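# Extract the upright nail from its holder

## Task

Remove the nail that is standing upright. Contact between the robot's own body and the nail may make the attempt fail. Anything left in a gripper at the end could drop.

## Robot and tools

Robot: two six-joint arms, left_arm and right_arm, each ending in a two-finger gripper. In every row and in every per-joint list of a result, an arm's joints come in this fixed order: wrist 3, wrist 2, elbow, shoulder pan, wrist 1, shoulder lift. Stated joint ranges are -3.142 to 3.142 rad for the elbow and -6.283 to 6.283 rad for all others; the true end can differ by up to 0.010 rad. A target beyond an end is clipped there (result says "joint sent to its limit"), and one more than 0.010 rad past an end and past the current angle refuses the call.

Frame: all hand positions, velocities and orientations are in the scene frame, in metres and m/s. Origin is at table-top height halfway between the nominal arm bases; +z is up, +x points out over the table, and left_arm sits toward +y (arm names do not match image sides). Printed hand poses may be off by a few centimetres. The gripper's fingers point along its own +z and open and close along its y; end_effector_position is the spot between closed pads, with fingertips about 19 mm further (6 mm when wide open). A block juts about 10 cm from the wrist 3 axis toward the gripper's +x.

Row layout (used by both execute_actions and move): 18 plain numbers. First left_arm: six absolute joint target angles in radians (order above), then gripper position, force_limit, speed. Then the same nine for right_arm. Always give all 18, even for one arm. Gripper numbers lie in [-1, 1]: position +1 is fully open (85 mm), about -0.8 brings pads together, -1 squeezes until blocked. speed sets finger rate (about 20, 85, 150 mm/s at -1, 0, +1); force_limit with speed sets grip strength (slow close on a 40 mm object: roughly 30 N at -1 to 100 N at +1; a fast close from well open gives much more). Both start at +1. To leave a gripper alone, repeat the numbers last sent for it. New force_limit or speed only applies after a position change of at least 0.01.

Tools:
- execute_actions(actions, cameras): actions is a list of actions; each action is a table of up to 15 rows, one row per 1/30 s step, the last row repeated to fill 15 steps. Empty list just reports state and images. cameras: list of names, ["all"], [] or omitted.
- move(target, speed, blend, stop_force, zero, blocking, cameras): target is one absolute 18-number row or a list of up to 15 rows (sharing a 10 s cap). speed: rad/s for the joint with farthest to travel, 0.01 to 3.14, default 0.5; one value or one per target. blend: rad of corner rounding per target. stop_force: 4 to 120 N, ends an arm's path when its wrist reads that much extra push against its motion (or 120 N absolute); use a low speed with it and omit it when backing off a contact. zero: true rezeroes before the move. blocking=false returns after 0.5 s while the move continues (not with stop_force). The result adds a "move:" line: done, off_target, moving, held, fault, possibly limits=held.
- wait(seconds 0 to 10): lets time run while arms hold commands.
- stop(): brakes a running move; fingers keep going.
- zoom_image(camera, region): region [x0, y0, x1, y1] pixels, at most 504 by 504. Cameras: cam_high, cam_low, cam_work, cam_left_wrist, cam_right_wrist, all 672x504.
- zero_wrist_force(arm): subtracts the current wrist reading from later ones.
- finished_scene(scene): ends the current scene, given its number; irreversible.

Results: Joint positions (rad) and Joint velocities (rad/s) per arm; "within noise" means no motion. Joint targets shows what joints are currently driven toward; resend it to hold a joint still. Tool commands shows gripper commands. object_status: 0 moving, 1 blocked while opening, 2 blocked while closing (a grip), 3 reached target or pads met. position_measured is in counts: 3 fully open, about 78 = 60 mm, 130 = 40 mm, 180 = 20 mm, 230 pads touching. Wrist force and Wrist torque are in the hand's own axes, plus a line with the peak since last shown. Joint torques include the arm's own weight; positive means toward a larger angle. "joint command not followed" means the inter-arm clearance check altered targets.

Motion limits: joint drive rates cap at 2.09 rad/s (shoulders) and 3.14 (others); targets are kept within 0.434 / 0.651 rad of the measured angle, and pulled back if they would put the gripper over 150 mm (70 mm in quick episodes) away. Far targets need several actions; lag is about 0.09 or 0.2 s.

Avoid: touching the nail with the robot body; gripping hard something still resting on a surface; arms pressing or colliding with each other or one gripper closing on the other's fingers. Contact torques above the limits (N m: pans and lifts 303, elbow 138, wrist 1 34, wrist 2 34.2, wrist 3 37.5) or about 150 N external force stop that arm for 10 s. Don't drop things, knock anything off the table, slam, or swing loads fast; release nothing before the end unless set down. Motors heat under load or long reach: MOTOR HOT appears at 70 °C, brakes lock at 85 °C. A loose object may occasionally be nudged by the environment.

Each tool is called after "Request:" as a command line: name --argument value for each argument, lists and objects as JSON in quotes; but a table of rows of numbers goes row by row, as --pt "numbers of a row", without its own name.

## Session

Request:
execute_actions --actions '[]'

Scene clock: 0.00 s.
left_arm: end_effector_position=(+1.0418, +0.2820, +0.3278) position_measured=3 object_status=3 end_effector_quat_wxyz=(-0.130, +0.466, +0.872, +0.072) | right_arm: end_effector_position=(+0.3079, +0.0583, +0.1558) position_measured=3 object_status=3 end_effector_quat_wxyz=(-0.323, -0.266, +0.900, -0.118)
Joint names: [wrist 3, wrist 2, elbow, shoulder pan, wrist 1, shoulder lift]
Joint positions: left_arm=[0.527 -1.413 0.393 -0.417 -1.123 -0.586] | right_arm=[0.606 1.984 -1.752 4.451 -1.586 -1.961]
Joint velocities: within noise
Joint torques (N m): no reading
Motor temperatures (°C): left_arm=[32 32 29 27 35 30] | right_arm=[34 25 29 31 37 30]
Wrist force (N): no reading
Wrist torque (N m): no reading
Wrist force, peak (N): no reading
Joint targets: left_arm=[0.527 -1.413 0.393 -0.417 -1.123 -0.586] | right_arm=[0.606 1.984 -1.752 4.451 -1.586 -1.961]
Tool commands: left_gripper/position=+1.0 left_gripper/force_limit=+1.0 left_gripper/speed=+1.0 right_gripper/position=+1.0 right_gripper/force_limit=+1.0 right_gripper/speed=+1.0

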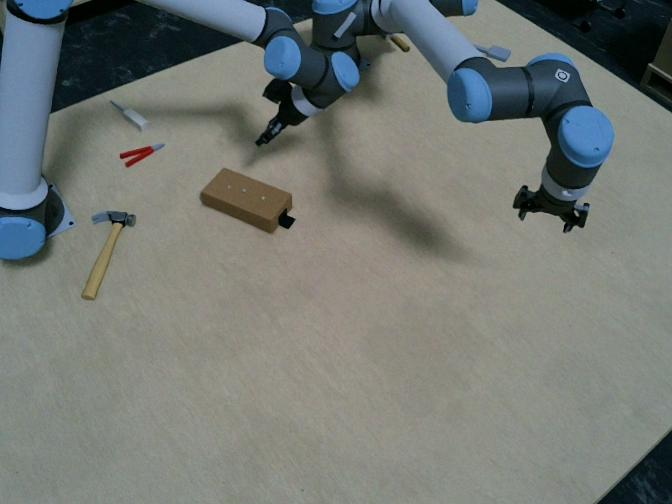

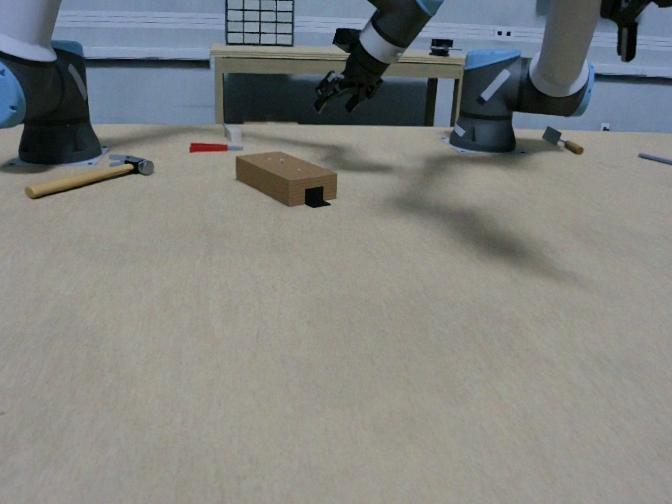

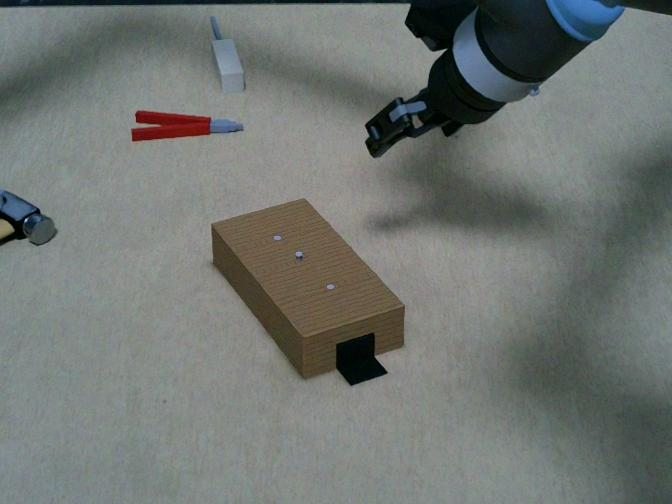

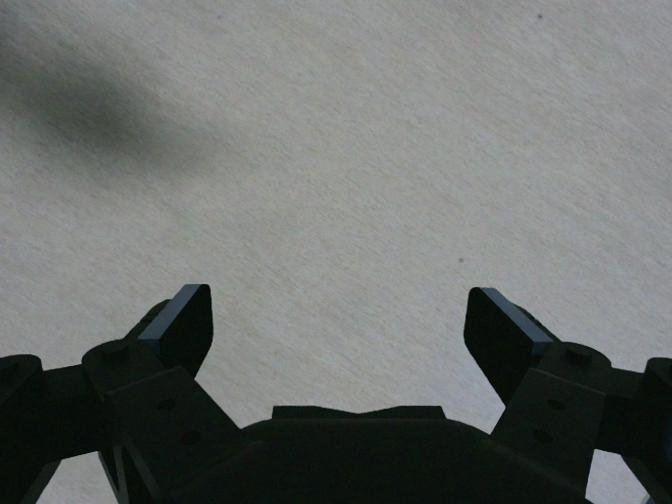

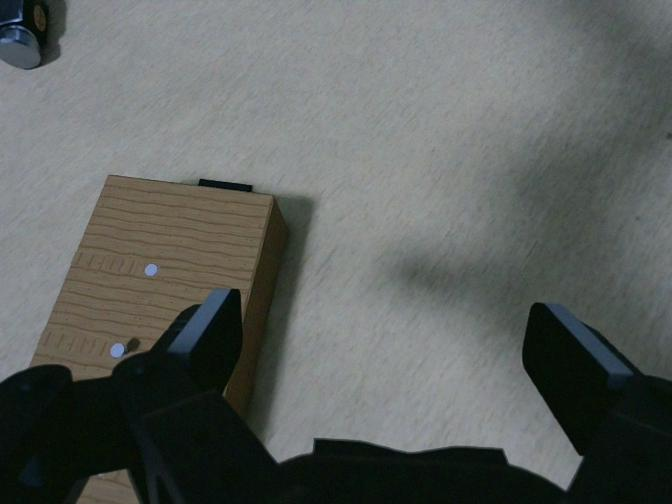

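Request:
move --pt "0.527 -1.413 0.393 -0.417 -1.123 -0.586 1 1 1 0.606 1.984 -1.9 4.451 -1.586 -1.55 1 1 1" --pt "0.527 -1.413 0.393 -0.417 -1.123 -0.586 1 1 1 2.898 1.5708 -2.1010 4.4692 -1.4777 -1.1337 1 1 1" --speed 0.9 --blend 0.15 --cameras '["cam_high","cam_low","cam_work","cam_right_wrist"]'

Scene clock: 5.57 s.
left_arm: end_effector_position=(+1.0414, +0.2816, +0.3276) position_measured=3 object_status=3 end_effector_quat_wxyz=(-0.130, +0.466, +0.872, +0.072) | right_arm: end_effector_position=(+0.3485, -0.1983, +0.3987) position_measured=3 object_status=3 end_effector_quat_wxyz=(+0.000, +0.708, +0.707, +0.000)
Joint names: [wrist 3, wrist 2, elbow, shoulder pan, wrist 1, shoulder lift]
Joint positions: left_arm=[0.527 -1.413 0.393 -0.417 -1.123 -0.586] | right_arm=[2.898 1.571 -2.101 4.469 -1.478 -1.134]
Joint torques (N m): left_arm=[1.71 -1.41 -46.96 -8.91 -1.27 -130.35] | right_arm=[3.17 -2.95 40.1 20.64 9.86 28.24]
Wrist force (N): left_arm=[0.1 0.1 -0.2] | right_arm=[-2.4 0.8 -0.3]
Wrist torque (N m): left_arm=[0.02 -0.02 0.00] | right_arm=[0.22 -0.02 0.05]
Wrist force, peak (N): left_arm=[0.2 -0.2 -0.7] | right_arm=[-3.4 1.7 1.4]
Joint targets: left_arm=[0.527 -1.413 0.393 -0.417 -1.123 -0.586] | right_arm=[2.898 1.571 -2.101 4.469 -1.478 -1.134]
move: done
Images, in order (width x height): cam_high 672x504, cam_low 672x504, cam_work 672x504, cam_right_wrist 672x504.

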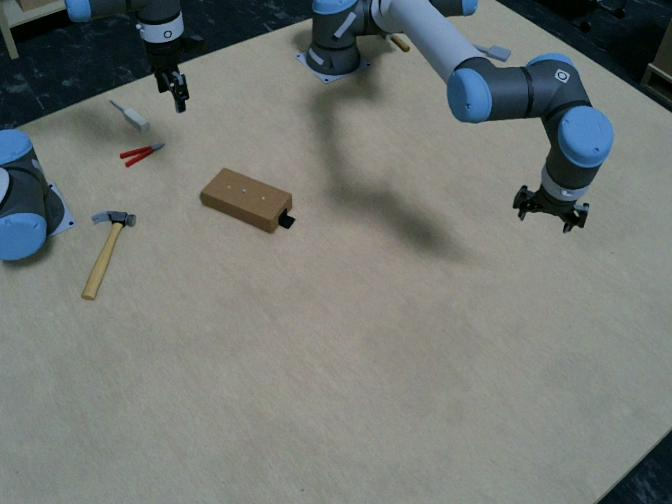

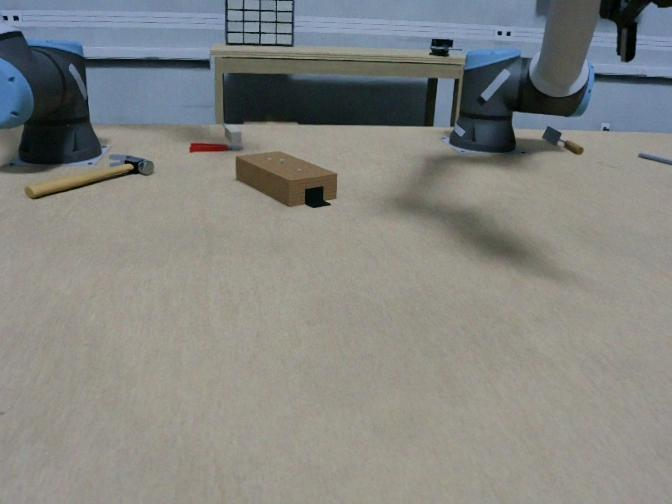

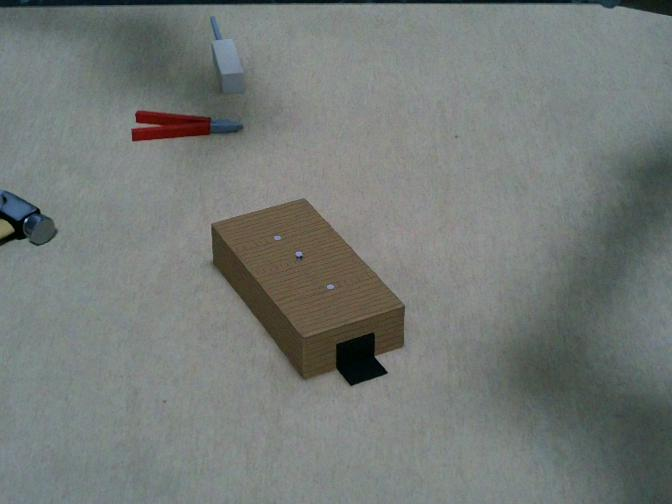

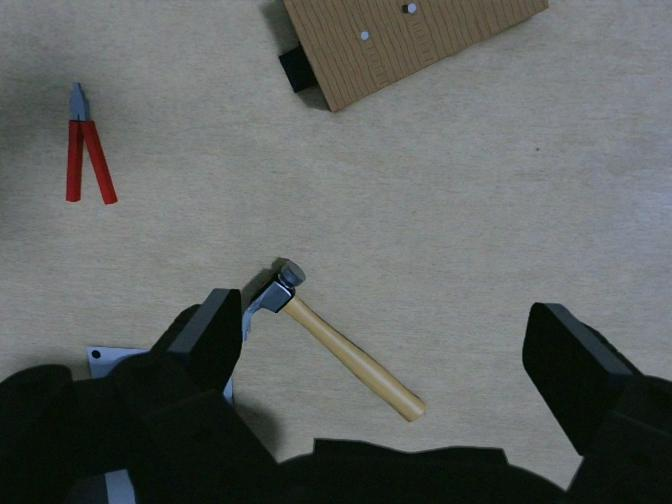

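Request:
move --target '[0.527,-1.413,0.393,-0.417,-1.123,-0.586,1,1,1,2.898,1.5708,-2.1010,2.0,-1.4777,-1.1337,1,1,1]' --speed 1.0

Request:
move --target '[2.574,-1.5708,1.0884,-1.3532,-1.7804,-0.8788,1,1,1,2.898,1.5708,-2.1010,2.0,-1.4777,-1.1337,1,1,1]' --speed 0.9 --cameras '["all"]'

Scene clock: 11.13 s.
left_arm: end_effector_position=(+1.0414, +0.2816, +0.3276) position_measured=3 object_status=3 end_effector_quat_wxyz=(-0.130, +0.466, +0.872, +0.072) | right_arm: end_effector_position=(+0.0949, -1.0359, +0.3987) position_measured=3 object_status=3 end_effector_quat_wxyz=(+0.000, +0.901, -0.435, +0.000)
Joint names: [wrist 3, wrist 2, elbow, shoulder pan, wrist 1, shoulder lift]
Joint positions: left_arm=[0.527 -1.413 0.393 -0.417 -1.123 -0.586] | right_arm=[2.898 1.571 -2.101 2 -1.478 -1.134]
Joint torques (N m): left_arm=[1.3 -1.24 -55.69 -5.53 -4.67 -125.84] | right_arm=[3.08 -0.22 51.31 -18.63 4.87 14.89]
Wrist force (N): left_arm=[0.0 0.0 -0.3] | right_arm=[-2.8 0.1 -0.8]
Wrist torque (N m): left_arm=[0.01 -0.01 0.00] | right_arm=[0.12 0.04 0.04]
Wrist force, peak (N): left_arm=[0.3 -0.1 -0.6] | right_arm=[-5.2 5.8 -0.9]
Joint targets: left_arm=[0.527 -1.413 0.393 -0.417 -1.123 -0.586] | right_arm=[2.898 1.571 -2.101 2.000 -1.478 -1.134]
move: done

Scene clock: 14.03 s.
left_arm: end_effector_position=(+0.3199, -0.4607, +0.2496) position_measured=3 object_status=3 end_effector_quat_wxyz=(+0.000, +0.921, -0.391, +0.000) | right_arm: end_effector_position=(+0.0949, -1.0359, +0.3987) position_measured=3 object_status=3 end_effector_quat_wxyz=(+0.000, +0.900, -0.435, +0.000)
Joint names: [wrist 3, wrist 2, elbow, shoulder pan, wrist 1, shoulder lift]
Joint positions: left_arm=[2.574 -1.571 1.088 -1.353 -1.78 -0.879] | right_arm=[2.898 1.571 -2.101 2 -1.478 -1.134]
Joint torques (N m): left_arm=[2.46 -1.12 -40.63 -10.1 -9.42 -116.77] | right_arm=[2.8 3.79 49.62 -16.83 2.16 2.09]
Wrist force (N): left_arm=[-0.3 -0.8 -0.8] | right_arm=[-2.4 0.1 -0.4]
Wrist torque (N m): left_arm=[-0.17 -0.08 0.19] | right_arm=[0.12 -0.03 0.04]
Wrist force, peak (N): left_arm=[-2.7 2.9 -0.2] | right_arm=[-2.8 0.5 -0.5]
Joint targets: left_arm=[2.574 -1.571 1.088 -1.353 -1.780 -0.879] | right_arm=[2.898 1.571 -2.101 2.000 -1.478 -1.134]
move: done

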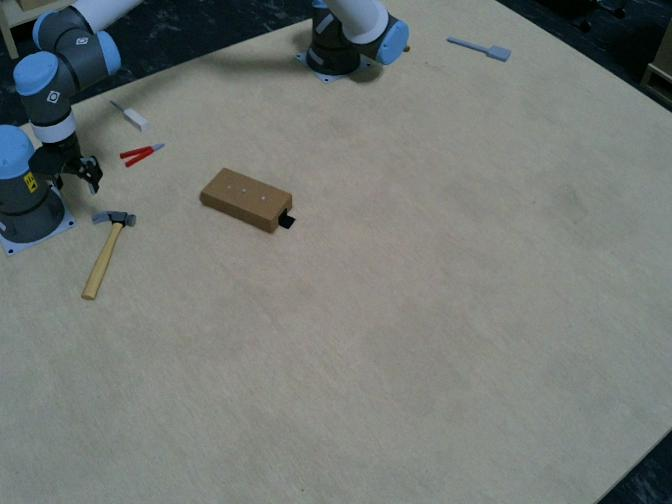

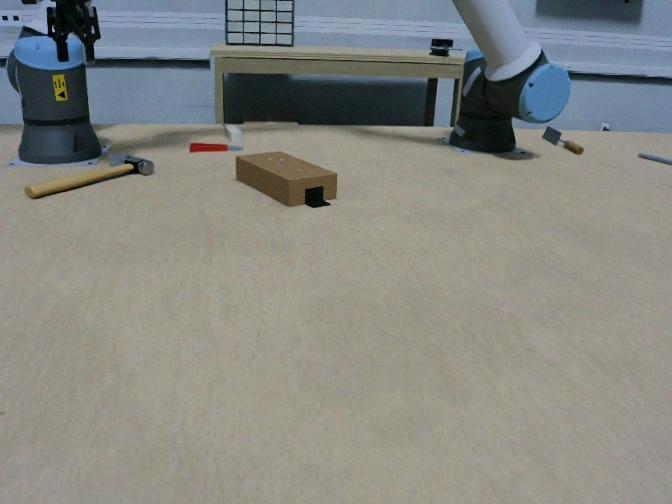

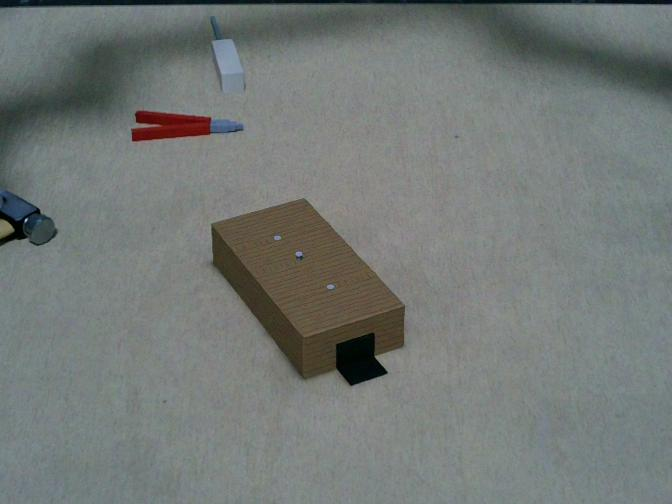

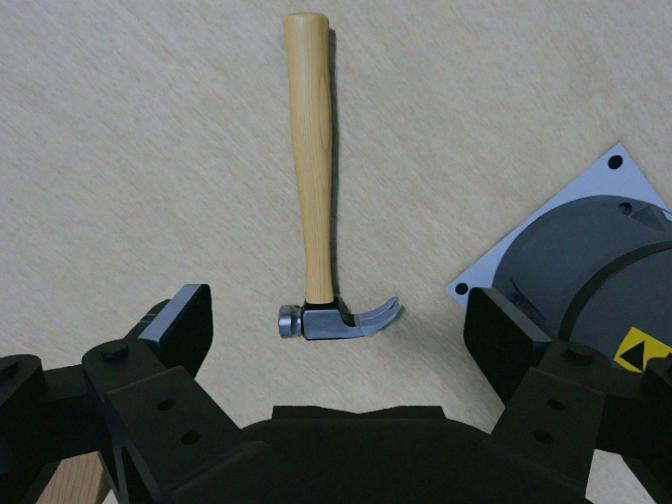

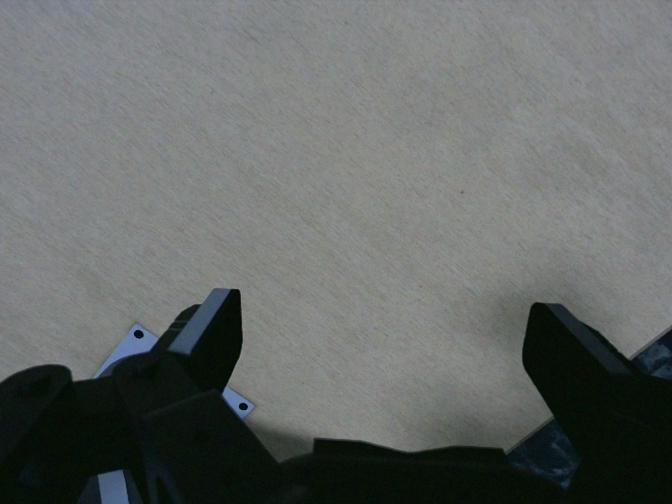

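Request:
move --target '[2.5774,-1.5708,1.1979,-1.3248,-2.0058,-0.7629,1,1,1,2.898,1.5708,-2.1010,2.0,-1.4777,-1.1337,1,1,1]' --speed 0.2 --cameras '["cam_left_wrist"]'

Scene clock: 16.67 s.
left_arm: end_effector_position=(+0.3510, -0.4604, +0.0794) position_measured=3 object_status=3 end_effector_quat_wxyz=(+0.000, +0.925, -0.379, +0.000) | right_arm: end_effector_position=(+0.0949, -1.0359, +0.3987) position_measured=3 object_status=3 end_effector_quat_wxyz=(+0.000, +0.900, -0.435, +0.000)
Joint names: [wrist 3, wrist 2, elbow, shoulder pan, wrist 1, shoulder lift]
Joint positions: left_arm=[2.577 -1.571 1.198 -1.325 -2.006 -0.763] | right_arm=[2.898 1.571 -2.101 2 -1.478 -1.134]
Joint torques (N m): left_arm=[2.27 -1.49 -36.96 13.65 -9.59 -85.41] | right_arm=[2.8 3.62 50.06 -15.62 0.57 3.22]
Wrist force (N): left_arm=[-0.2 -0.7 -0.7] | right_arm=[-2.6 0.4 -0.2]
Wrist torque (N m): left_arm=[-0.12 -0.04 0.17] | right_arm=[0.17 0.00 0.04]
Wrist force, peak (N): left_arm=[-0.8 -0.3 -4.0] | right_arm=[-2.9 0.3 -0.1]
Joint targets: left_arm=[2.577 -1.571 1.198 -1.325 -2.006 -0.763] | right_arm=[2.898 1.571 -2.101 2.000 -1.478 -1.134]
move: done
Images, in order (width x height): cam_left_wrist 672x504.

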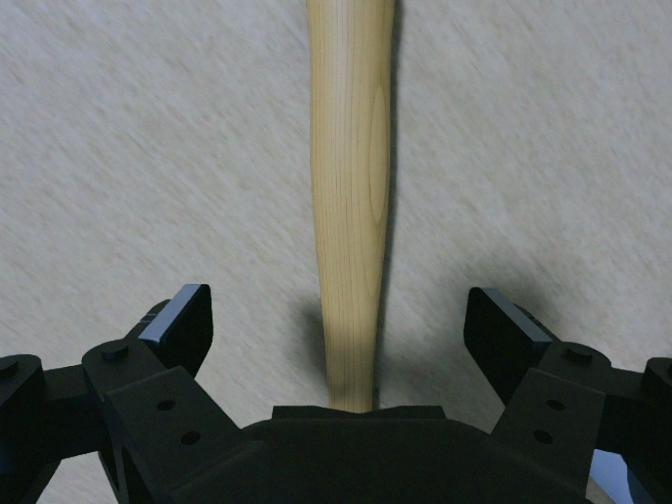

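Request:
move --target '[2.566,-1.5708,1.2026,-1.3269,-2.0629,-0.7105,1,1,1,2.898,1.5708,-2.1010,2.0,-1.4777,-1.1337,1,1,1]' --speed 0.05 --stop_force 20 --cameras '["cam_left_wrist"]'

Scene clock: 19.50 s.
left_arm: end_effector_position=(+0.3504, -0.4680, +0.0263) position_measured=3 object_status=3 end_effector_quat_wxyz=(+0.000, +0.927, -0.375, +0.000) | right_arm: end_effector_position=(+0.0949, -1.0359, +0.3987) position_measured=3 object_status=3 end_effector_quat_wxyz=(+0.000, +0.900, -0.435, +0.000)
Joint names: [wrist 3, wrist 2, elbow, shoulder pan, wrist 1, shoulder lift]
Joint positions: left_arm=[2.566 -1.571 1.203 -1.327 -2.063 -0.711] | right_arm=[2.898 1.571 -2.101 2 -1.478 -1.134]
Joint torques (N m): left_arm=[-2.04 -1.26 -38.37 -11.82 -9.36 -88.19] | right_arm=[2.54 3.31 49.66 -13.33 0.66 2.7]
Wrist force (N): left_arm=[-0.3 -0.6 -0.6] | right_arm=[-2.3 0.2 -0.4]
Wrist torque (N m): left_arm=[-0.08 -0.04 0.17] | right_arm=[0.13 -0.04 0.04]
Wrist force, peak (N): left_arm=[-0.1 -0.6 -1.5] | right_arm=[-2.8 0.5 -0.8]
Joint targets: left_arm=[2.566 -1.571 1.203 -1.327 -2.063 -0.711] | right_arm=[2.898 1.571 -2.101 2.000 -1.478 -1.134]
move: done
Images, in order (width x height): cam_left_wrist 672x504.

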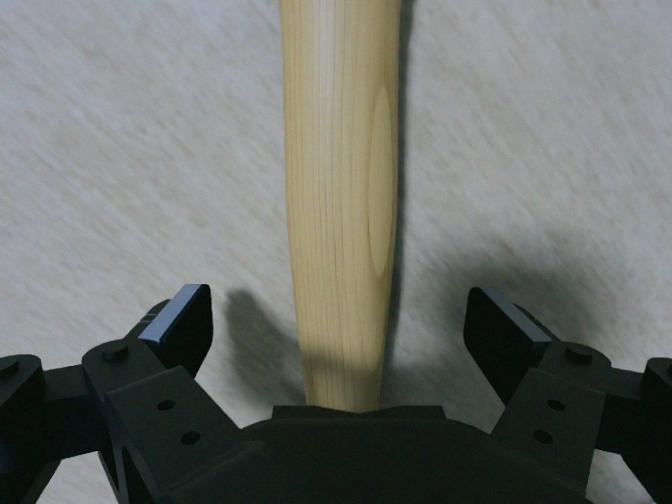

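Request:
execute_actions --actions '[[[2.566,-1.5708,1.2026,-1.3269,-2.0629,-0.7105,-1,0.3,-1,2.898,1.5708,-2.1010,2.0,-1.4777,-1.1337,1,1,1]],[[2.566,-1.5708,1.2026,-1.3269,-2.0629,-0.7105,-1,0.3,-1,2.898,1.5708,-2.1010,2.0,-1.4777,-1.1337,1,1,1]],[[2.566,-1.5708,1.2026,-1.3269,-2.0629,-0.7105,-1,0.3,-1,2.898,1.5708,-2.1010,2.0,-1.4777,-1.1337,1,1,1]],[[2.566,-1.5708,1.2026,-1.3269,-2.0629,-0.7105,-1,0.3,-1,2.898,1.5708,-2.1010,2.0,-1.4777,-1.1337,1,1,1]],[[2.566,-1.5708,1.2026,-1.3269,-2.0629,-0.7105,-1,0.3,-1,2.898,1.5708,-2.1010,2.0,-1.4777,-1.1337,1,1,1]]]' --cameras '["cam_left_wrist"]'

Scene clock: 23.10 s.
left_arm: end_effector_position=(+0.3504, -0.4680, +0.0263) position_measured=153 object_status=0 end_effector_quat_wxyz=(+0.000, +0.927, -0.375, +0.000) | right_arm: end_effector_position=(+0.0949, -1.0359, +0.3987) position_measured=3 object_status=3 end_effector_quat_wxyz=(+0.000, +0.900, -0.435, +0.000)
Joint names: [wrist 3, wrist 2, elbow, shoulder pan, wrist 1, shoulder lift]
Joint positions: left_arm=[2.566 -1.571 1.203 -1.327 -2.063 -0.71] | right_arm=[2.898 1.571 -2.101 2 -1.478 -1.134]
Joint torques (N m): left_arm=[-1.75 -1.18 -44.72 -7.94 -5.31 -88.92] | right_arm=[2.37 2.42 49.26 -12.16 0.68 3.8]
Wrist force (N): left_arm=[-6.4 -2.3 -18.3] | right_arm=[-2.7 0.2 -0.4]
Wrist torque (N m): left_arm=[-0.09 -0.02 -0.14] | right_arm=[0.15 0.02 0.04]
Wrist force, peak (N): left_arm=[-6.2 -2.0 -18.6] | right_arm=[-2.8 0.7 -0.4]
Joint targets: left_arm=[2.566 -1.571 1.203 -1.327 -2.063 -0.711] | right_arm=[2.898 1.571 -2.101 2.000 -1.478 -1.134]
Step readings (joint positions of left_arm | right_arm):
0: [2.566 -1.571 1.203 -1.327 -2.063 -0.710] | [2.898 1.571 -2.101 2.000 -1.478 -1.134]
1: [2.566 -1.571 1.203 -1.327 -2.063 -0.710] | [2.898 1.571 -2.101 2.000 -1.478 -1.134]
2: [2.566 -1.571 1.203 -1.327 -2.063 -0.710] | [2.898 1.571 -2.101 2.000 -1.478 -1.134]
4: [2.566 -1.571 1.203 -1.327 -2.063 -0.710] | [2.898 1.571 -2.101 2.000 -1.478 -1.134]
8: [2.566 -1.571 1.203 -1.327 -2.063 -0.710] | [2.898 1.571 -2.101 2.000 -1.478 -1.134]
15: [2.566 -1.571 1.203 -1.327 -2.063 -0.710] | [2.898 1.571 -2.101 2.000 -1.478 -1.134]
16: [2.566 -1.571 1.203 -1.327 -2.063 -0.710] | [2.898 1.571 -2.101 2.000 -1.478 -1.134]
17: [2.566 -1.571 1.203 -1.327 -2.063 -0.710] | [2.898 1.571 -2.101 2.000 -1.478 -1.134]
19: [2.566 -1.571 1.203 -1.327 -2.063 -0.710] | [2.898 1.571 -2.101 2.000 -1.478 -1.134]
23: [2.566 -1.571 1.203 -1.327 -2.063 -0.710] | [2.898 1.571 -2.101 2.000 -1.478 -1.134]
30: [2.566 -1.571 1.203 -1.327 -2.063 -0.710] | [2.898 1.571 -2.101 2.000 -1.478 -1.134]
31: [2.566 -1.571 1.203 -1.327 -2.063 -0.710] | [2.898 1.571 -2.101 2.000 -1.478 -1.134]
32: [2.566 -1.571 1.203 -1.327 -2.063 -0.710] | [2.898 1.571 -2.101 2.000 -1.478 -1.134]
34: [2.566 -1.571 1.203 -1.327 -2.063 -0.710] | [2.898 1.571 -2.101 2.000 -1.478 -1.134]
38: [2.566 -1.571 1.203 -1.327 -2.063 -0.710] | [2.898 1.571 -2.101 2.000 -1.478 -1.134]
45: [2.566 -1.571 1.203 -1.327 -2.063 -0.710] | [2.898 1.571 -2.101 2.000 -1.478 -1.134]
46: [2.566 -1.571 1.203 -1.327 -2.063 -0.710] | [2.898 1.571 -2.101 2.000 -1.478 -1.134]
47: [2.566 -1.571 1.203 -1.327 -2.063 -0.710] | [2.898 1.571 -2.101 2.000 -1.478 -1.134]
49: [2.566 -1.571 1.203 -1.327 -2.063 -0.710] | [2.898 1.571 -2.101 2.000 -1.478 -1.134]
53: [2.566 -1.571 1.203 -1.327 -2.063 -0.710] | [2.898 1.571 -2.101 2.000 -1.478 -1.134]
60: [2.566 -1.571 1.203 -1.327 -2.063 -0.710] | [2.898 1.571 -2.101 2.000 -1.478 -1.134]
61: [2.566 -1.571 1.203 -1.327 -2.063 -0.710] | [2.898 1.571 -2.101 2.000 -1.478 -1.134]
62: [2.566 -1.571 1.203 -1.327 -2.063 -0.710] | [2.898 1.571 -2.101 2.000 -1.478 -1.134]
64: [2.566 -1.571 1.203 -1.327 -2.063 -0.710] | [2.898 1.571 -2.101 2.000 -1.478 -1.134]
68: [2.566 -1.571 1.203 -1.327 -2.063 -0.710] | [2.898 1.571 -2.101 2.000 -1.478 -1.134]
75: [2.566 -1.571 1.203 -1.327 -2.063 -0.710] | [2.898 1.571 -2.101 2.000 -1.478 -1.134]
Images, in order (width x height): cam_left_wrist 672x504.

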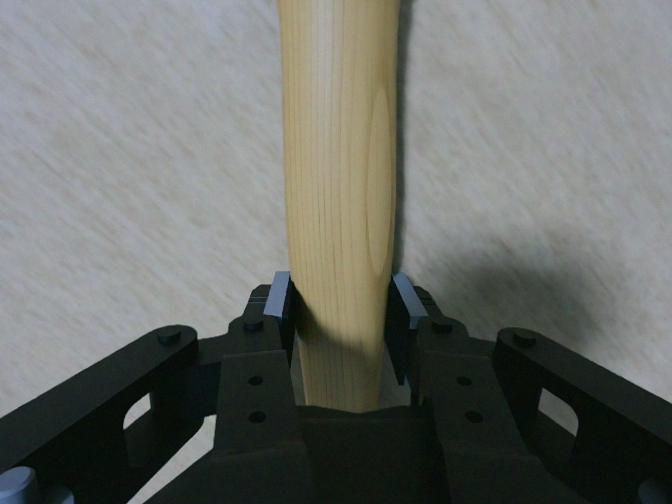

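Request:
move --target '[2.566,-1.5708,1.2010,-1.3269,-2.0581,-0.7137,-1,0.3,-1,2.898,1.5708,-2.1010,2.0,-1.4777,-1.1337,1,1,1]' --speed 0.03

Request:
move --target '[2.566,-1.5708,0.8913,-1.3269,-1.5958,-0.8663,-1,0.3,-1,2.898,1.5708,-2.1010,2.0,-1.4777,-1.1337,1,1,1]' --speed 0.15 --cameras '["cam_left_wrist","cam_low","cam_high"]'

Scene clock: 24.20 s.
left_arm: end_effector_position=(+0.3504, -0.4680, +0.0302) position_measured=153 object_status=2 end_effector_quat_wxyz=(+0.000, +0.927, -0.375, +0.000) | right_arm: end_effector_position=(+0.0949, -1.0359, +0.3987) position_measured=3 object_status=3 end_effector_quat_wxyz=(+0.000, +0.900, -0.435, +0.000)
Joint names: [wrist 3, wrist 2, elbow, shoulder pan, wrist 1, shoulder lift]
Joint positions: left_arm=[2.566 -1.571 1.201 -1.327 -2.058 -0.714] | right_arm=[2.898 1.571 -2.101 2 -1.478 -1.134]
Joint torques (N m): left_arm=[-0.96 -1.63 -54.73 -7.2 -0.2 -121.08] | right_arm=[2.03 2.72 48.22 -10.48 0.53 4.63]
Wrist force (N): left_arm=[-1.3 -0.3 0.8] | right_arm=[-2.3 0.4 -0.5]
Wrist torque (N m): left_arm=[0.00 0.05 0.04] | right_arm=[0.16 -0.04 0.04]
Wrist force, peak (N): left_arm=[-6.7 -2.4 -18.1] | right_arm=[-2.7 0.5 -0.9]
Joint targets: left_arm=[2.566 -1.571 1.201 -1.327 -2.058 -0.714] | right_arm=[2.898 1.571 -2.101 2.000 -1.478 -1.134]
move: done

Scene clock: 27.80 s.
left_arm: end_effector_position=(+0.3504, -0.4680, +0.3493) position_measured=231 object_status=0 end_effector_quat_wxyz=(+0.000, +0.927, -0.375, +0.000) | right_arm: end_effector_position=(+0.0949, -1.0359, +0.3987) position_measured=3 object_status=3 end_effector_quat_wxyz=(+0.000, +0.900, -0.435, +0.000)
Joint names: [wrist 3, wrist 2, elbow, shoulder pan, wrist 1, shoulder lift]
Joint positions: left_arm=[2.566 -1.571 0.891 -1.327 -1.596 -0.866] | right_arm=[2.898 1.571 -2.101 2 -1.478 -1.134]
Joint torques (N m): left_arm=[0.86 -1.17 -56.91 -1.34 -0.46 -115.8] | right_arm=[2.16 2 47.89 -9.72 0.75 5.8]
Wrist force (N): left_arm=[-0.4 -0.5 -0.8] | right_arm=[-2.3 0.5 -0.4]
Wrist torque (N m): left_arm=[-0.10 -0.07 0.17] | right_arm=[0.19 -0.04 0.04]
Wrist force, peak (N): left_arm=[1.9 1.1 5.8] | right_arm=[-2.9 0.5 -0.5]
Joint targets: left_arm=[2.566 -1.571 0.891 -1.327 -1.596 -0.866] | right_arm=[2.898 1.571 -2.101 2.000 -1.478 -1.134]
move: done
Images, in order (width x height): cam_high 672x504, cam_low 672x504, cam_left_wrist 672x504.

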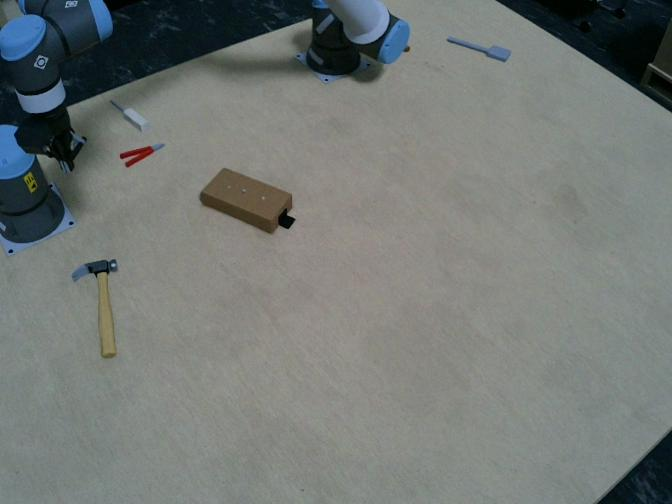

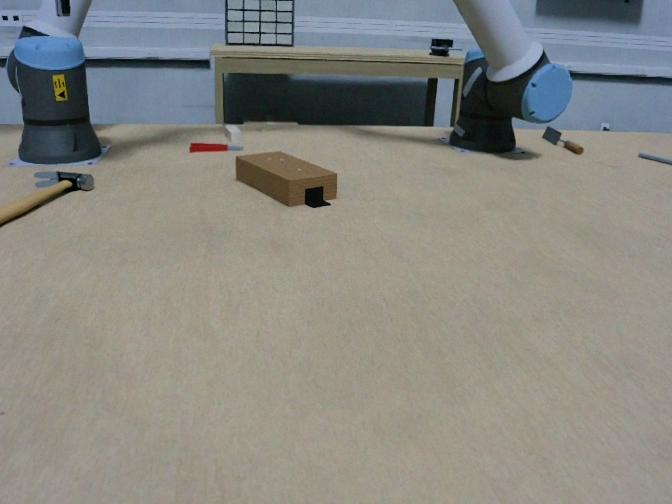

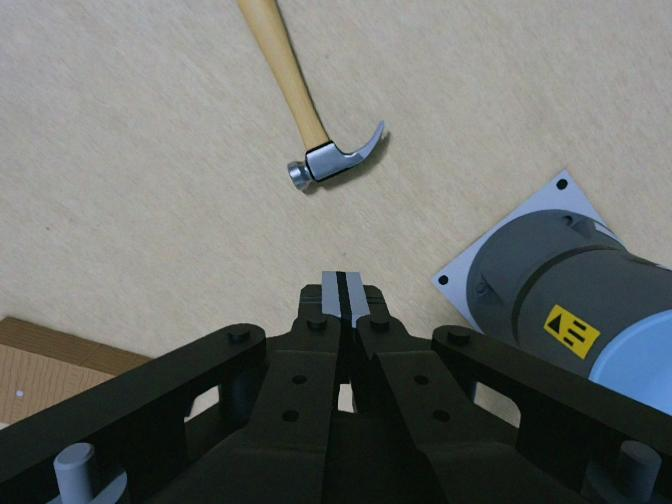

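Request:
move --target '[2.133,-1.5708,0.8695,-1.2122,-1.8321,-0.6082,1,0,0,2.898,1.5708,-2.1010,2.0,-1.4777,-1.1337,1,1,1]' --speed 0.3 --cameras '["cam_left_wrist","cam_high"]'

Scene clock: 32.07 s.
left_arm: end_effector_position=(+0.4936, -0.4958, +0.0993) position_measured=3 object_status=3 end_effector_quat_wxyz=(+0.000, +0.994, -0.110, +0.000) | right_arm: end_effector_position=(+0.0949, -1.0359, +0.3987) position_measured=3 object_status=3 end_effector_quat_wxyz=(+0.000, +0.900, -0.435, +0.000)
Joint names: [wrist 3, wrist 2, elbow, shoulder pan, wrist 1, shoulder lift]
Joint positions: left_arm=[2.133 -1.571 0.869 -1.212 -1.832 -0.608] | right_arm=[2.898 1.571 -2.101 2 -1.478 -1.134]
Joint torques (N m): left_arm=[-2.19 -1.08 -56.17 12.1 -9.45 -91.4] | right_arm=[1.62 1.35 46.91 -7.15 0.91 5.98]
Wrist force (N): left_arm=[-0.5 -0.6 -0.5] | right_arm=[-2.4 0.0 -0.3]
Wrist torque (N m): left_arm=[-0.12 -0.06 0.11] | right_arm=[0.11 -0.03 0.04]
Wrist force, peak (N): left_arm=[-1.6 0.2 -4.3] | right_arm=[-3.1 0.7 -0.7]
Joint targets: left_arm=[2.133 -1.571 0.869 -1.212 -1.832 -0.608] | right_arm=[2.898 1.571 -2.101 2.000 -1.478 -1.134]
move: done
Images, in order (width x height): cam_high 672x504, cam_left_wrist 672x504.

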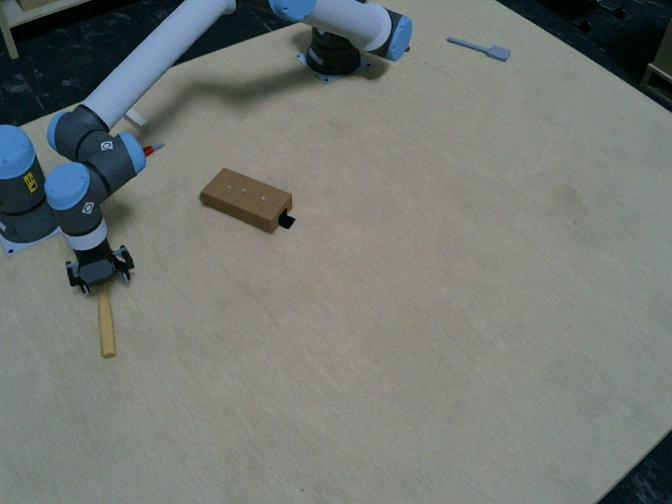

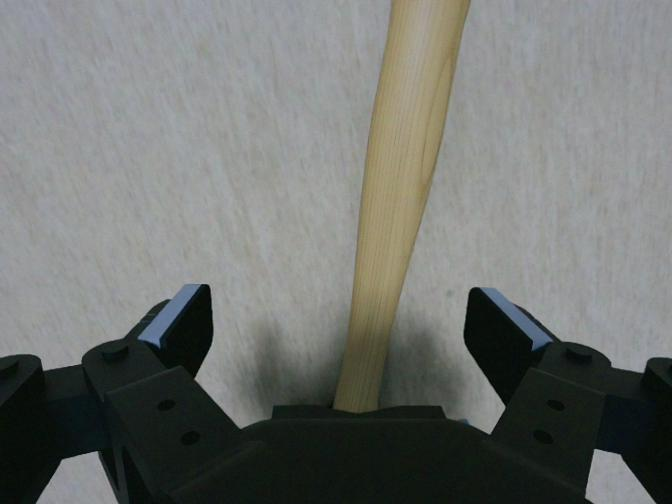

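Request:
move --target '[2.2481,-1.5708,0.8035,-1.2249,-1.8378,-0.5365,1,0,0,2.898,1.5708,-2.1010,2.0,-1.4777,-1.1337,1,1,1]' --speed 0.15 --cameras '["cam_left_wrist","cam_high","cam_low"]'

Request:
zoom_image --camera "cam_high" --region '[40, 220, 160, 370]'

Scene clock: 33.80 s.
left_arm: end_effector_position=(+0.4877, -0.5244, +0.0592) position_measured=3 object_status=3 end_effector_quat_wxyz=(+0.000, +0.985, -0.173, +0.000) | right_arm: end_effector_position=(+0.0949, -1.0359, +0.3987) position_measured=3 object_status=3 end_effector_quat_wxyz=(+0.000, +0.900, -0.435, +0.000)
Joint names: [wrist 3, wrist 2, elbow, shoulder pan, wrist 1, shoulder lift]
Joint positions: left_arm=[2.248 -1.571 0.804 -1.225 -1.838 -0.537] | right_arm=[2.898 1.571 -2.101 2 -1.478 -1.134]
Joint torques (N m): left_arm=[1.59 -1.65 -55.96 -13.31 -9.21 -98.23] | right_arm=[1.6 1.06 46.8 -6.56 0.78 5.82]
Wrist force (N): left_arm=[-0.6 -0.1 -0.9] | right_arm=[-2.0 0.2 -0.5]
Wrist torque (N m): left_arm=[-0.04 -0.02 0.07] | right_arm=[0.15 -0.10 0.05]
Wrist force, peak (N): left_arm=[0.0 -1.6 -1.1] | right_arm=[-2.7 0.6 -0.7]
Joint targets: left_arm=[2.248 -1.571 0.804 -1.225 -1.838 -0.536] | right_arm=[2.898 1.571 -2.101 2.000 -1.478 -1.134]
move: done
Images, in order (width x height): cam_high 672x504, cam_low 672x504, cam_left_wrist 672x504.

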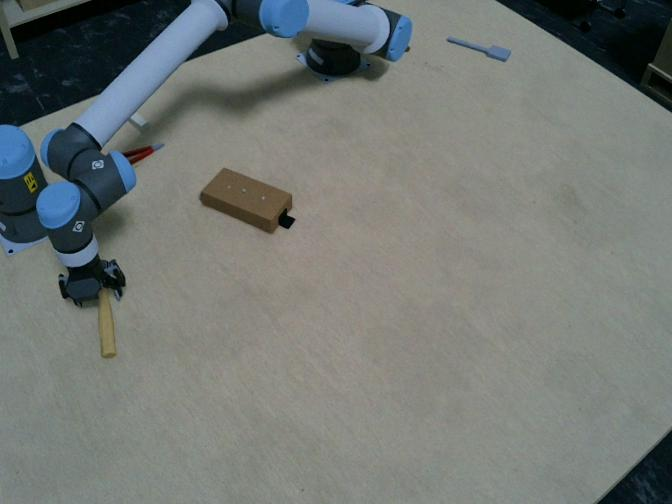

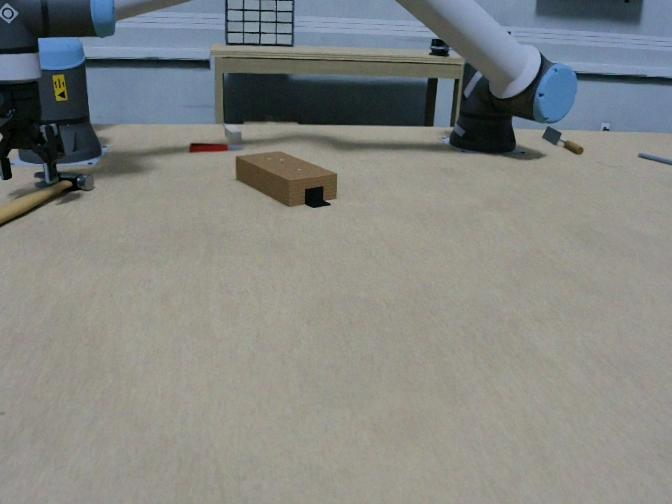

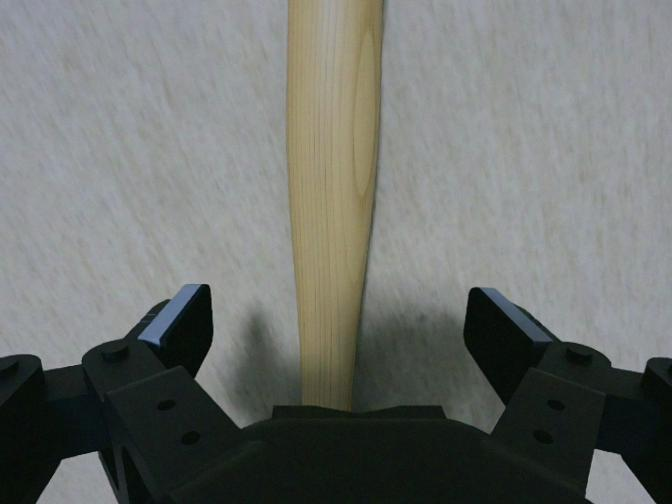

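Scaled by 3.360 from the camera's 672x504 image, which has a finer 960x720 frame.

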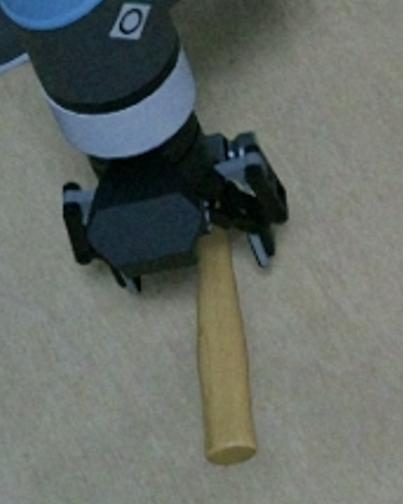

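Request:
move --target '[2.2545,-1.5708,0.9085,-1.2385,-1.9238,-0.5555,1,0,0,2.898,1.5708,-2.1010,2.0,-1.4777,-1.1337,1,1,1]' --speed 0.05 --stop_force 20 --cameras '["cam_left_wrist","cam_high"]'

Request:
zoom_image --camera "cam_high" --region '[40, 220, 160, 370]'

Scene clock: 37.63 s.
left_arm: end_effector_position=(+0.4664, -0.5118, +0.0223) position_measured=3 object_status=3 end_effector_quat_wxyz=(+0.000, +0.983, -0.183, +0.000) | right_arm: end_effector_position=(+0.0949, -1.0359, +0.3987) position_measured=3 object_status=3 end_effector_quat_wxyz=(+0.000, +0.900, -0.435, +0.000)
Joint names: [wrist 3, wrist 2, elbow, shoulder pan, wrist 1, shoulder lift]
Joint positions: left_arm=[2.255 -1.571 0.909 -1.239 -1.924 -0.556] | right_arm=[2.898 1.571 -2.101 2 -1.478 -1.134]
Joint torques (N m): left_arm=[2.22 -1.54 -40.96 -8.01 -9.17 -130.43] | right_arm=[1.43 0.89 46.87 -4.5 1.41 6.56]
Wrist force (N): left_arm=[-0.6 -0.3 -0.6] | right_arm=[-2.2 0.5 -0.3]
Wrist torque (N m): left_arm=[-0.06 -0.06 0.10] | right_arm=[0.18 -0.06 0.04]
Wrist force, peak (N): left_arm=[-0.6 0.0 -1.2] | right_arm=[-2.8 0.5 -0.8]
Joint targets: left_arm=[2.255 -1.571 0.909 -1.239 -1.924 -0.555] | right_arm=[2.898 1.571 -2.101 2.000 -1.478 -1.134]
move: done
Images, in order (width x height): cam_high 672x504, cam_left_wrist 672x504.

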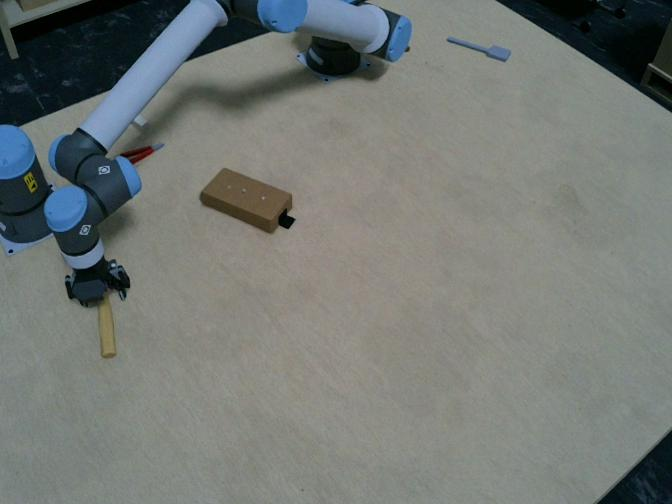

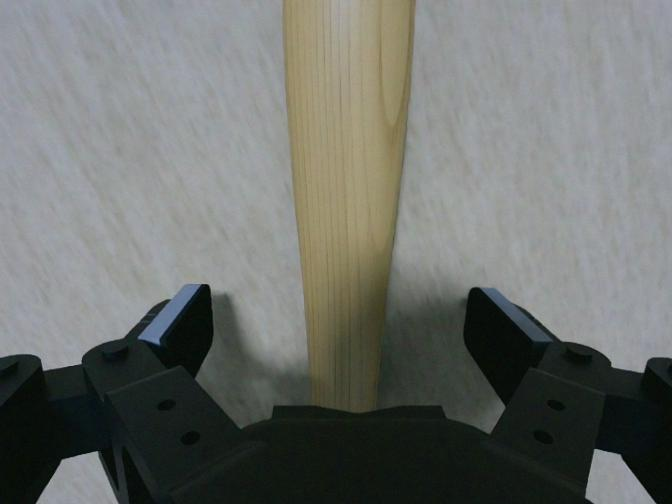

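Scaled by 3.360 from the camera's 672x504 image, which has a finer 960x720 frame.

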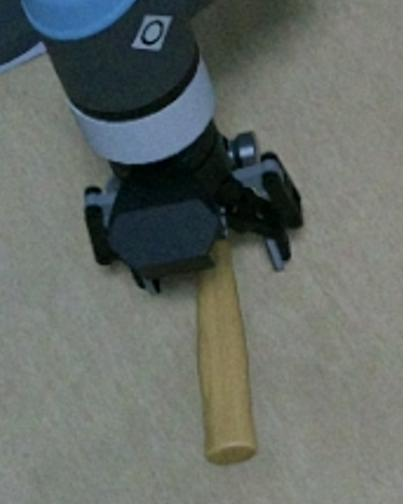

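Request:
execute_actions --actions '[[[2.2545,-1.5708,0.9085,-1.2385,-1.9238,-0.5555,-1,1,-1,2.898,1.5708,-2.1010,2.0,-1.4777,-1.1337,1,1,1]],[[2.2545,-1.5708,0.9085,-1.2385,-1.9238,-0.5555,-1,1,-1,2.898,1.5708,-2.1010,2.0,-1.4777,-1.1337,1,1,1]],[[2.2545,-1.5708,0.9085,-1.2385,-1.9238,-0.5555,-1,1,-1,2.898,1.5708,-2.1010,2.0,-1.4777,-1.1337,1,1,1]],[[2.2545,-1.5708,0.9085,-1.2385,-1.9238,-0.5555,-1,1,-1,2.898,1.5708,-2.1010,2.0,-1.4777,-1.1337,1,1,1]],[[2.2545,-1.5708,0.9085,-1.2385,-1.9238,-0.5555,-1,1,-1,2.898,1.5708,-2.1010,2.0,-1.4777,-1.1337,1,1,1]],[[2.2545,-1.5708,0.9085,-1.2385,-1.9238,-0.5555,-1,1,-1,2.898,1.5708,-2.1010,2.0,-1.4777,-1.1337,1,1,1]]]' --cameras '["cam_left_wrist"]'

Scene clock: 41.83 s.
left_arm: end_effector_position=(+0.4664, -0.5119, +0.0225) position_measured=168 object_status=0 end_effector_quat_wxyz=(+0.000, +0.983, -0.183, +0.000) | right_arm: end_effector_position=(+0.0949, -1.0359, +0.3987) position_measured=3 object_status=3 end_effector_quat_wxyz=(+0.000, +0.900, -0.435, +0.000)
Joint names: [wrist 3, wrist 2, elbow, shoulder pan, wrist 1, shoulder lift]
Joint positions: left_arm=[2.255 -1.571 0.908 -1.239 -1.924 -0.556] | right_arm=[2.898 1.571 -2.101 2 -1.478 -1.134]
Joint torques (N m): left_arm=[1.86 -1.38 -17.7 -7.26 2.67 -75.18] | right_arm=[1.48 0.1 45.49 -2.1 1.45 6.85]
Wrist force (N): left_arm=[0.9 3.0 -32.3] | right_arm=[-2.4 0.5 -0.6]
Wrist torque (N m): left_arm=[-0.44 0.07 0.11] | right_arm=[0.19 -0.03 0.04]
Wrist force, peak (N): left_arm=[0.9 3.0 -32.3] | right_arm=[-2.7 0.5 -0.9]
Joint targets: left_arm=[2.255 -1.571 0.909 -1.239 -1.924 -0.555] | right_arm=[2.898 1.571 -2.101 2.000 -1.478 -1.134]
Step readings (joint positions of left_arm | right_arm):
0: [2.255 -1.571 0.909 -1.239 -1.924 -0.556] | [2.898 1.571 -2.101 2.000 -1.478 -1.134]
1: [2.255 -1.571 0.909 -1.239 -1.924 -0.556] | [2.898 1.571 -2.101 2.000 -1.478 -1.134]
2: [2.255 -1.571 0.909 -1.239 -1.924 -0.556] | [2.898 1.571 -2.101 2.000 -1.478 -1.134]
4: [2.255 -1.571 0.909 -1.239 -1.924 -0.556] | [2.898 1.571 -2.101 2.000 -1.478 -1.134]
8: [2.255 -1.571 0.909 -1.239 -1.924 -0.556] | [2.898 1.571 -2.101 2.000 -1.478 -1.134]
15: [2.255 -1.571 0.909 -1.239 -1.924 -0.556] | [2.898 1.571 -2.101 2.000 -1.478 -1.134]
16: [2.255 -1.571 0.909 -1.239 -1.924 -0.556] | [2.898 1.571 -2.101 2.000 -1.478 -1.134]
17: [2.255 -1.571 0.909 -1.239 -1.924 -0.556] | [2.898 1.571 -2.101 2.000 -1.478 -1.134]
19: [2.255 -1.571 0.909 -1.239 -1.924 -0.556] | [2.898 1.571 -2.101 2.000 -1.478 -1.134]
23: [2.255 -1.571 0.909 -1.239 -1.924 -0.556] | [2.898 1.571 -2.101 2.000 -1.478 -1.134]
30: [2.255 -1.571 0.909 -1.239 -1.924 -0.556] | [2.898 1.571 -2.101 2.000 -1.478 -1.134]
31: [2.255 -1.571 0.909 -1.239 -1.924 -0.556] | [2.898 1.571 -2.101 2.000 -1.478 -1.134]
32: [2.255 -1.571 0.909 -1.239 -1.924 -0.556] | [2.898 1.571 -2.101 2.000 -1.478 -1.134]
34: [2.255 -1.571 0.909 -1.239 -1.924 -0.556] | [2.898 1.571 -2.101 2.000 -1.478 -1.134]
38: [2.255 -1.571 0.909 -1.239 -1.924 -0.556] | [2.898 1.571 -2.101 2.000 -1.478 -1.134]
45: [2.255 -1.571 0.909 -1.239 -1.924 -0.556] | [2.898 1.571 -2.101 2.000 -1.478 -1.134]
46: [2.255 -1.571 0.909 -1.239 -1.924 -0.556] | [2.898 1.571 -2.101 2.000 -1.478 -1.134]
47: [2.255 -1.571 0.909 -1.239 -1.924 -0.556] | [2.898 1.571 -2.101 2.000 -1.478 -1.134]
49: [2.255 -1.571 0.909 -1.239 -1.924 -0.556] | [2.898 1.571 -2.101 2.000 -1.478 -1.134]
53: [2.255 -1.571 0.909 -1.239 -1.924 -0.556] | [2.898 1.571 -2.101 2.000 -1.478 -1.134]
60: [2.255 -1.571 0.909 -1.239 -1.924 -0.556] | [2.898 1.571 -2.101 2.000 -1.478 -1.134]
61: [2.255 -1.571 0.909 -1.239 -1.924 -0.556] | [2.898 1.571 -2.101 2.000 -1.478 -1.134]
62: [2.255 -1.571 0.909 -1.239 -1.924 -0.556] | [2.898 1.571 -2.101 2.000 -1.478 -1.134]
64: [2.255 -1.571 0.909 -1.239 -1.924 -0.556] | [2.898 1.571 -2.101 2.000 -1.478 -1.134]
68: [2.255 -1.571 0.909 -1.239 -1.924 -0.556] | [2.898 1.571 -2.101 2.000 -1.478 -1.134]
75: [2.255 -1.571 0.909 -1.239 -1.924 -0.556] | [2.898 1.571 -2.101 2.000 -1.478 -1.134]
76: [2.255 -1.571 0.909 -1.239 -1.924 -0.556] | [2.898 1.571 -2.101 2.000 -1.478 -1.134]
77: [2.255 -1.571 0.909 -1.239 -1.924 -0.556] | [2.898 1.571 -2.101 2.000 -1.478 -1.134]
79: [2.255 -1.571 0.908 -1.239 -1.924 -0.556] | [2.898 1.571 -2.101 2.000 -1.478 -1.134]
83: [2.255 -1.571 0.908 -1.239 -1.924 -0.556] | [2.898 1.571 -2.101 2.000 -1.478 -1.134]
90: [2.255 -1.571 0.908 -1.239 -1.924 -0.556] | [2.898 1.571 -2.101 2.000 -1.478 -1.134]
Images, in order (width x height): cam_left_wrist 672x504.

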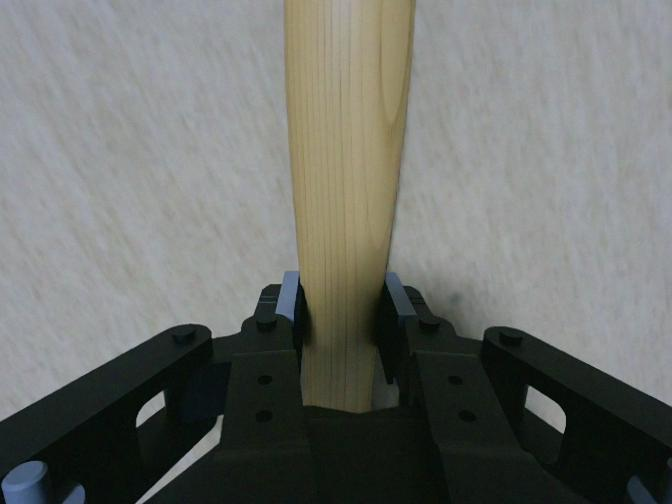

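Request:
move --target '[2.2545,-1.5708,0.9062,-1.2385,-1.9180,-0.5590,-1,1,-1,2.898,1.5708,-2.1010,2.0,-1.4777,-1.1337,1,1,1]' --speed 0.02

Request:
wait --seconds 0.7

Scene clock: 42.83 s.
left_arm: end_effector_position=(+0.4664, -0.5118, +0.0271) position_measured=168 object_status=2 end_effector_quat_wxyz=(+0.000, +0.983, -0.183, +0.000) | right_arm: end_effector_position=(+0.0949, -1.0359, +0.3987) position_measured=3 object_status=3 end_effector_quat_wxyz=(+0.000, +0.900, -0.435, +0.000)
Joint names: [wrist 3, wrist 2, elbow, shoulder pan, wrist 1, shoulder lift]
Joint positions: left_arm=[2.255 -1.571 0.906 -1.239 -1.918 -0.559] | right_arm=[2.898 1.571 -2.101 2 -1.478 -1.134]
Joint torques (N m): left_arm=[1.62 -1.42 -56.49 -5.26 -0.19 -131.96] | right_arm=[1.2 0.05 45.21 -2.27 1.28 6.45]
Wrist force (N): left_arm=[-1.3 0.0 2.3] | right_arm=[-2.3 0.4 -0.8]
Wrist torque (N m): left_arm=[0.05 0.01 0.10] | right_arm=[0.17 -0.04 0.04]
Wrist force, peak (N): left_arm=[0.2 2.9 -34.9] | right_arm=[-2.8 0.2 -0.8]
Joint targets: left_arm=[2.255 -1.571 0.906 -1.239 -1.918 -0.559] | right_arm=[2.898 1.571 -2.101 2.000 -1.478 -1.134]
move: done

Scene clock: 43.53 s.
left_arm: end_effector_position=(+0.4664, -0.5118, +0.0272) position_measured=168 object_status=2 end_effector_quat_wxyz=(+0.000, +0.983, -0.183, +0.000) | right_arm: end_effector_position=(+0.0949, -1.0359, +0.3987) position_measured=3 object_status=3 end_effector_quat_wxyz=(+0.000, +0.900, -0.435, +0.000)
Joint names: [wrist 3, wrist 2, elbow, shoulder pan, wrist 1, shoulder lift]
Joint positions: left_arm=[2.255 -1.571 0.906 -1.239 -1.918 -0.559] | right_arm=[2.898 1.571 -2.101 2 -1.478 -1.134]
Joint torques (N m): left_arm=[1.25 -1.54 -57.09 -7.44 -0.24 -131.1] | right_arm=[1.04 -0.03 44.64 -2.72 1.34 6.87]
Wrist force (N): left_arm=[-1.3 -0.4 2.2] | right_arm=[-2.3 0.3 -0.6]
Wrist torque (N m): left_arm=[-0.02 0.01 0.09] | right_arm=[0.16 -0.04 0.04]
Wrist force, peak (N): left_arm=[-1.7 -0.2 2.3] | right_arm=[-2.9 0.3 -0.4]
Joint targets: left_arm=[2.255 -1.571 0.906 -1.239 -1.918 -0.559] | right_arm=[2.898 1.571 -2.101 2.000 -1.478 -1.134]
Tool commands: left_gripper/position=-1.0 left_gripper/force_limit=+1.0 left_gripper/speed=-1.0 right_gripper/position=+1.0 right_gripper/force_limit=+1.0 right_gripper/speed=+1.0
wait: 0.70 s; at rest by 0.17 s


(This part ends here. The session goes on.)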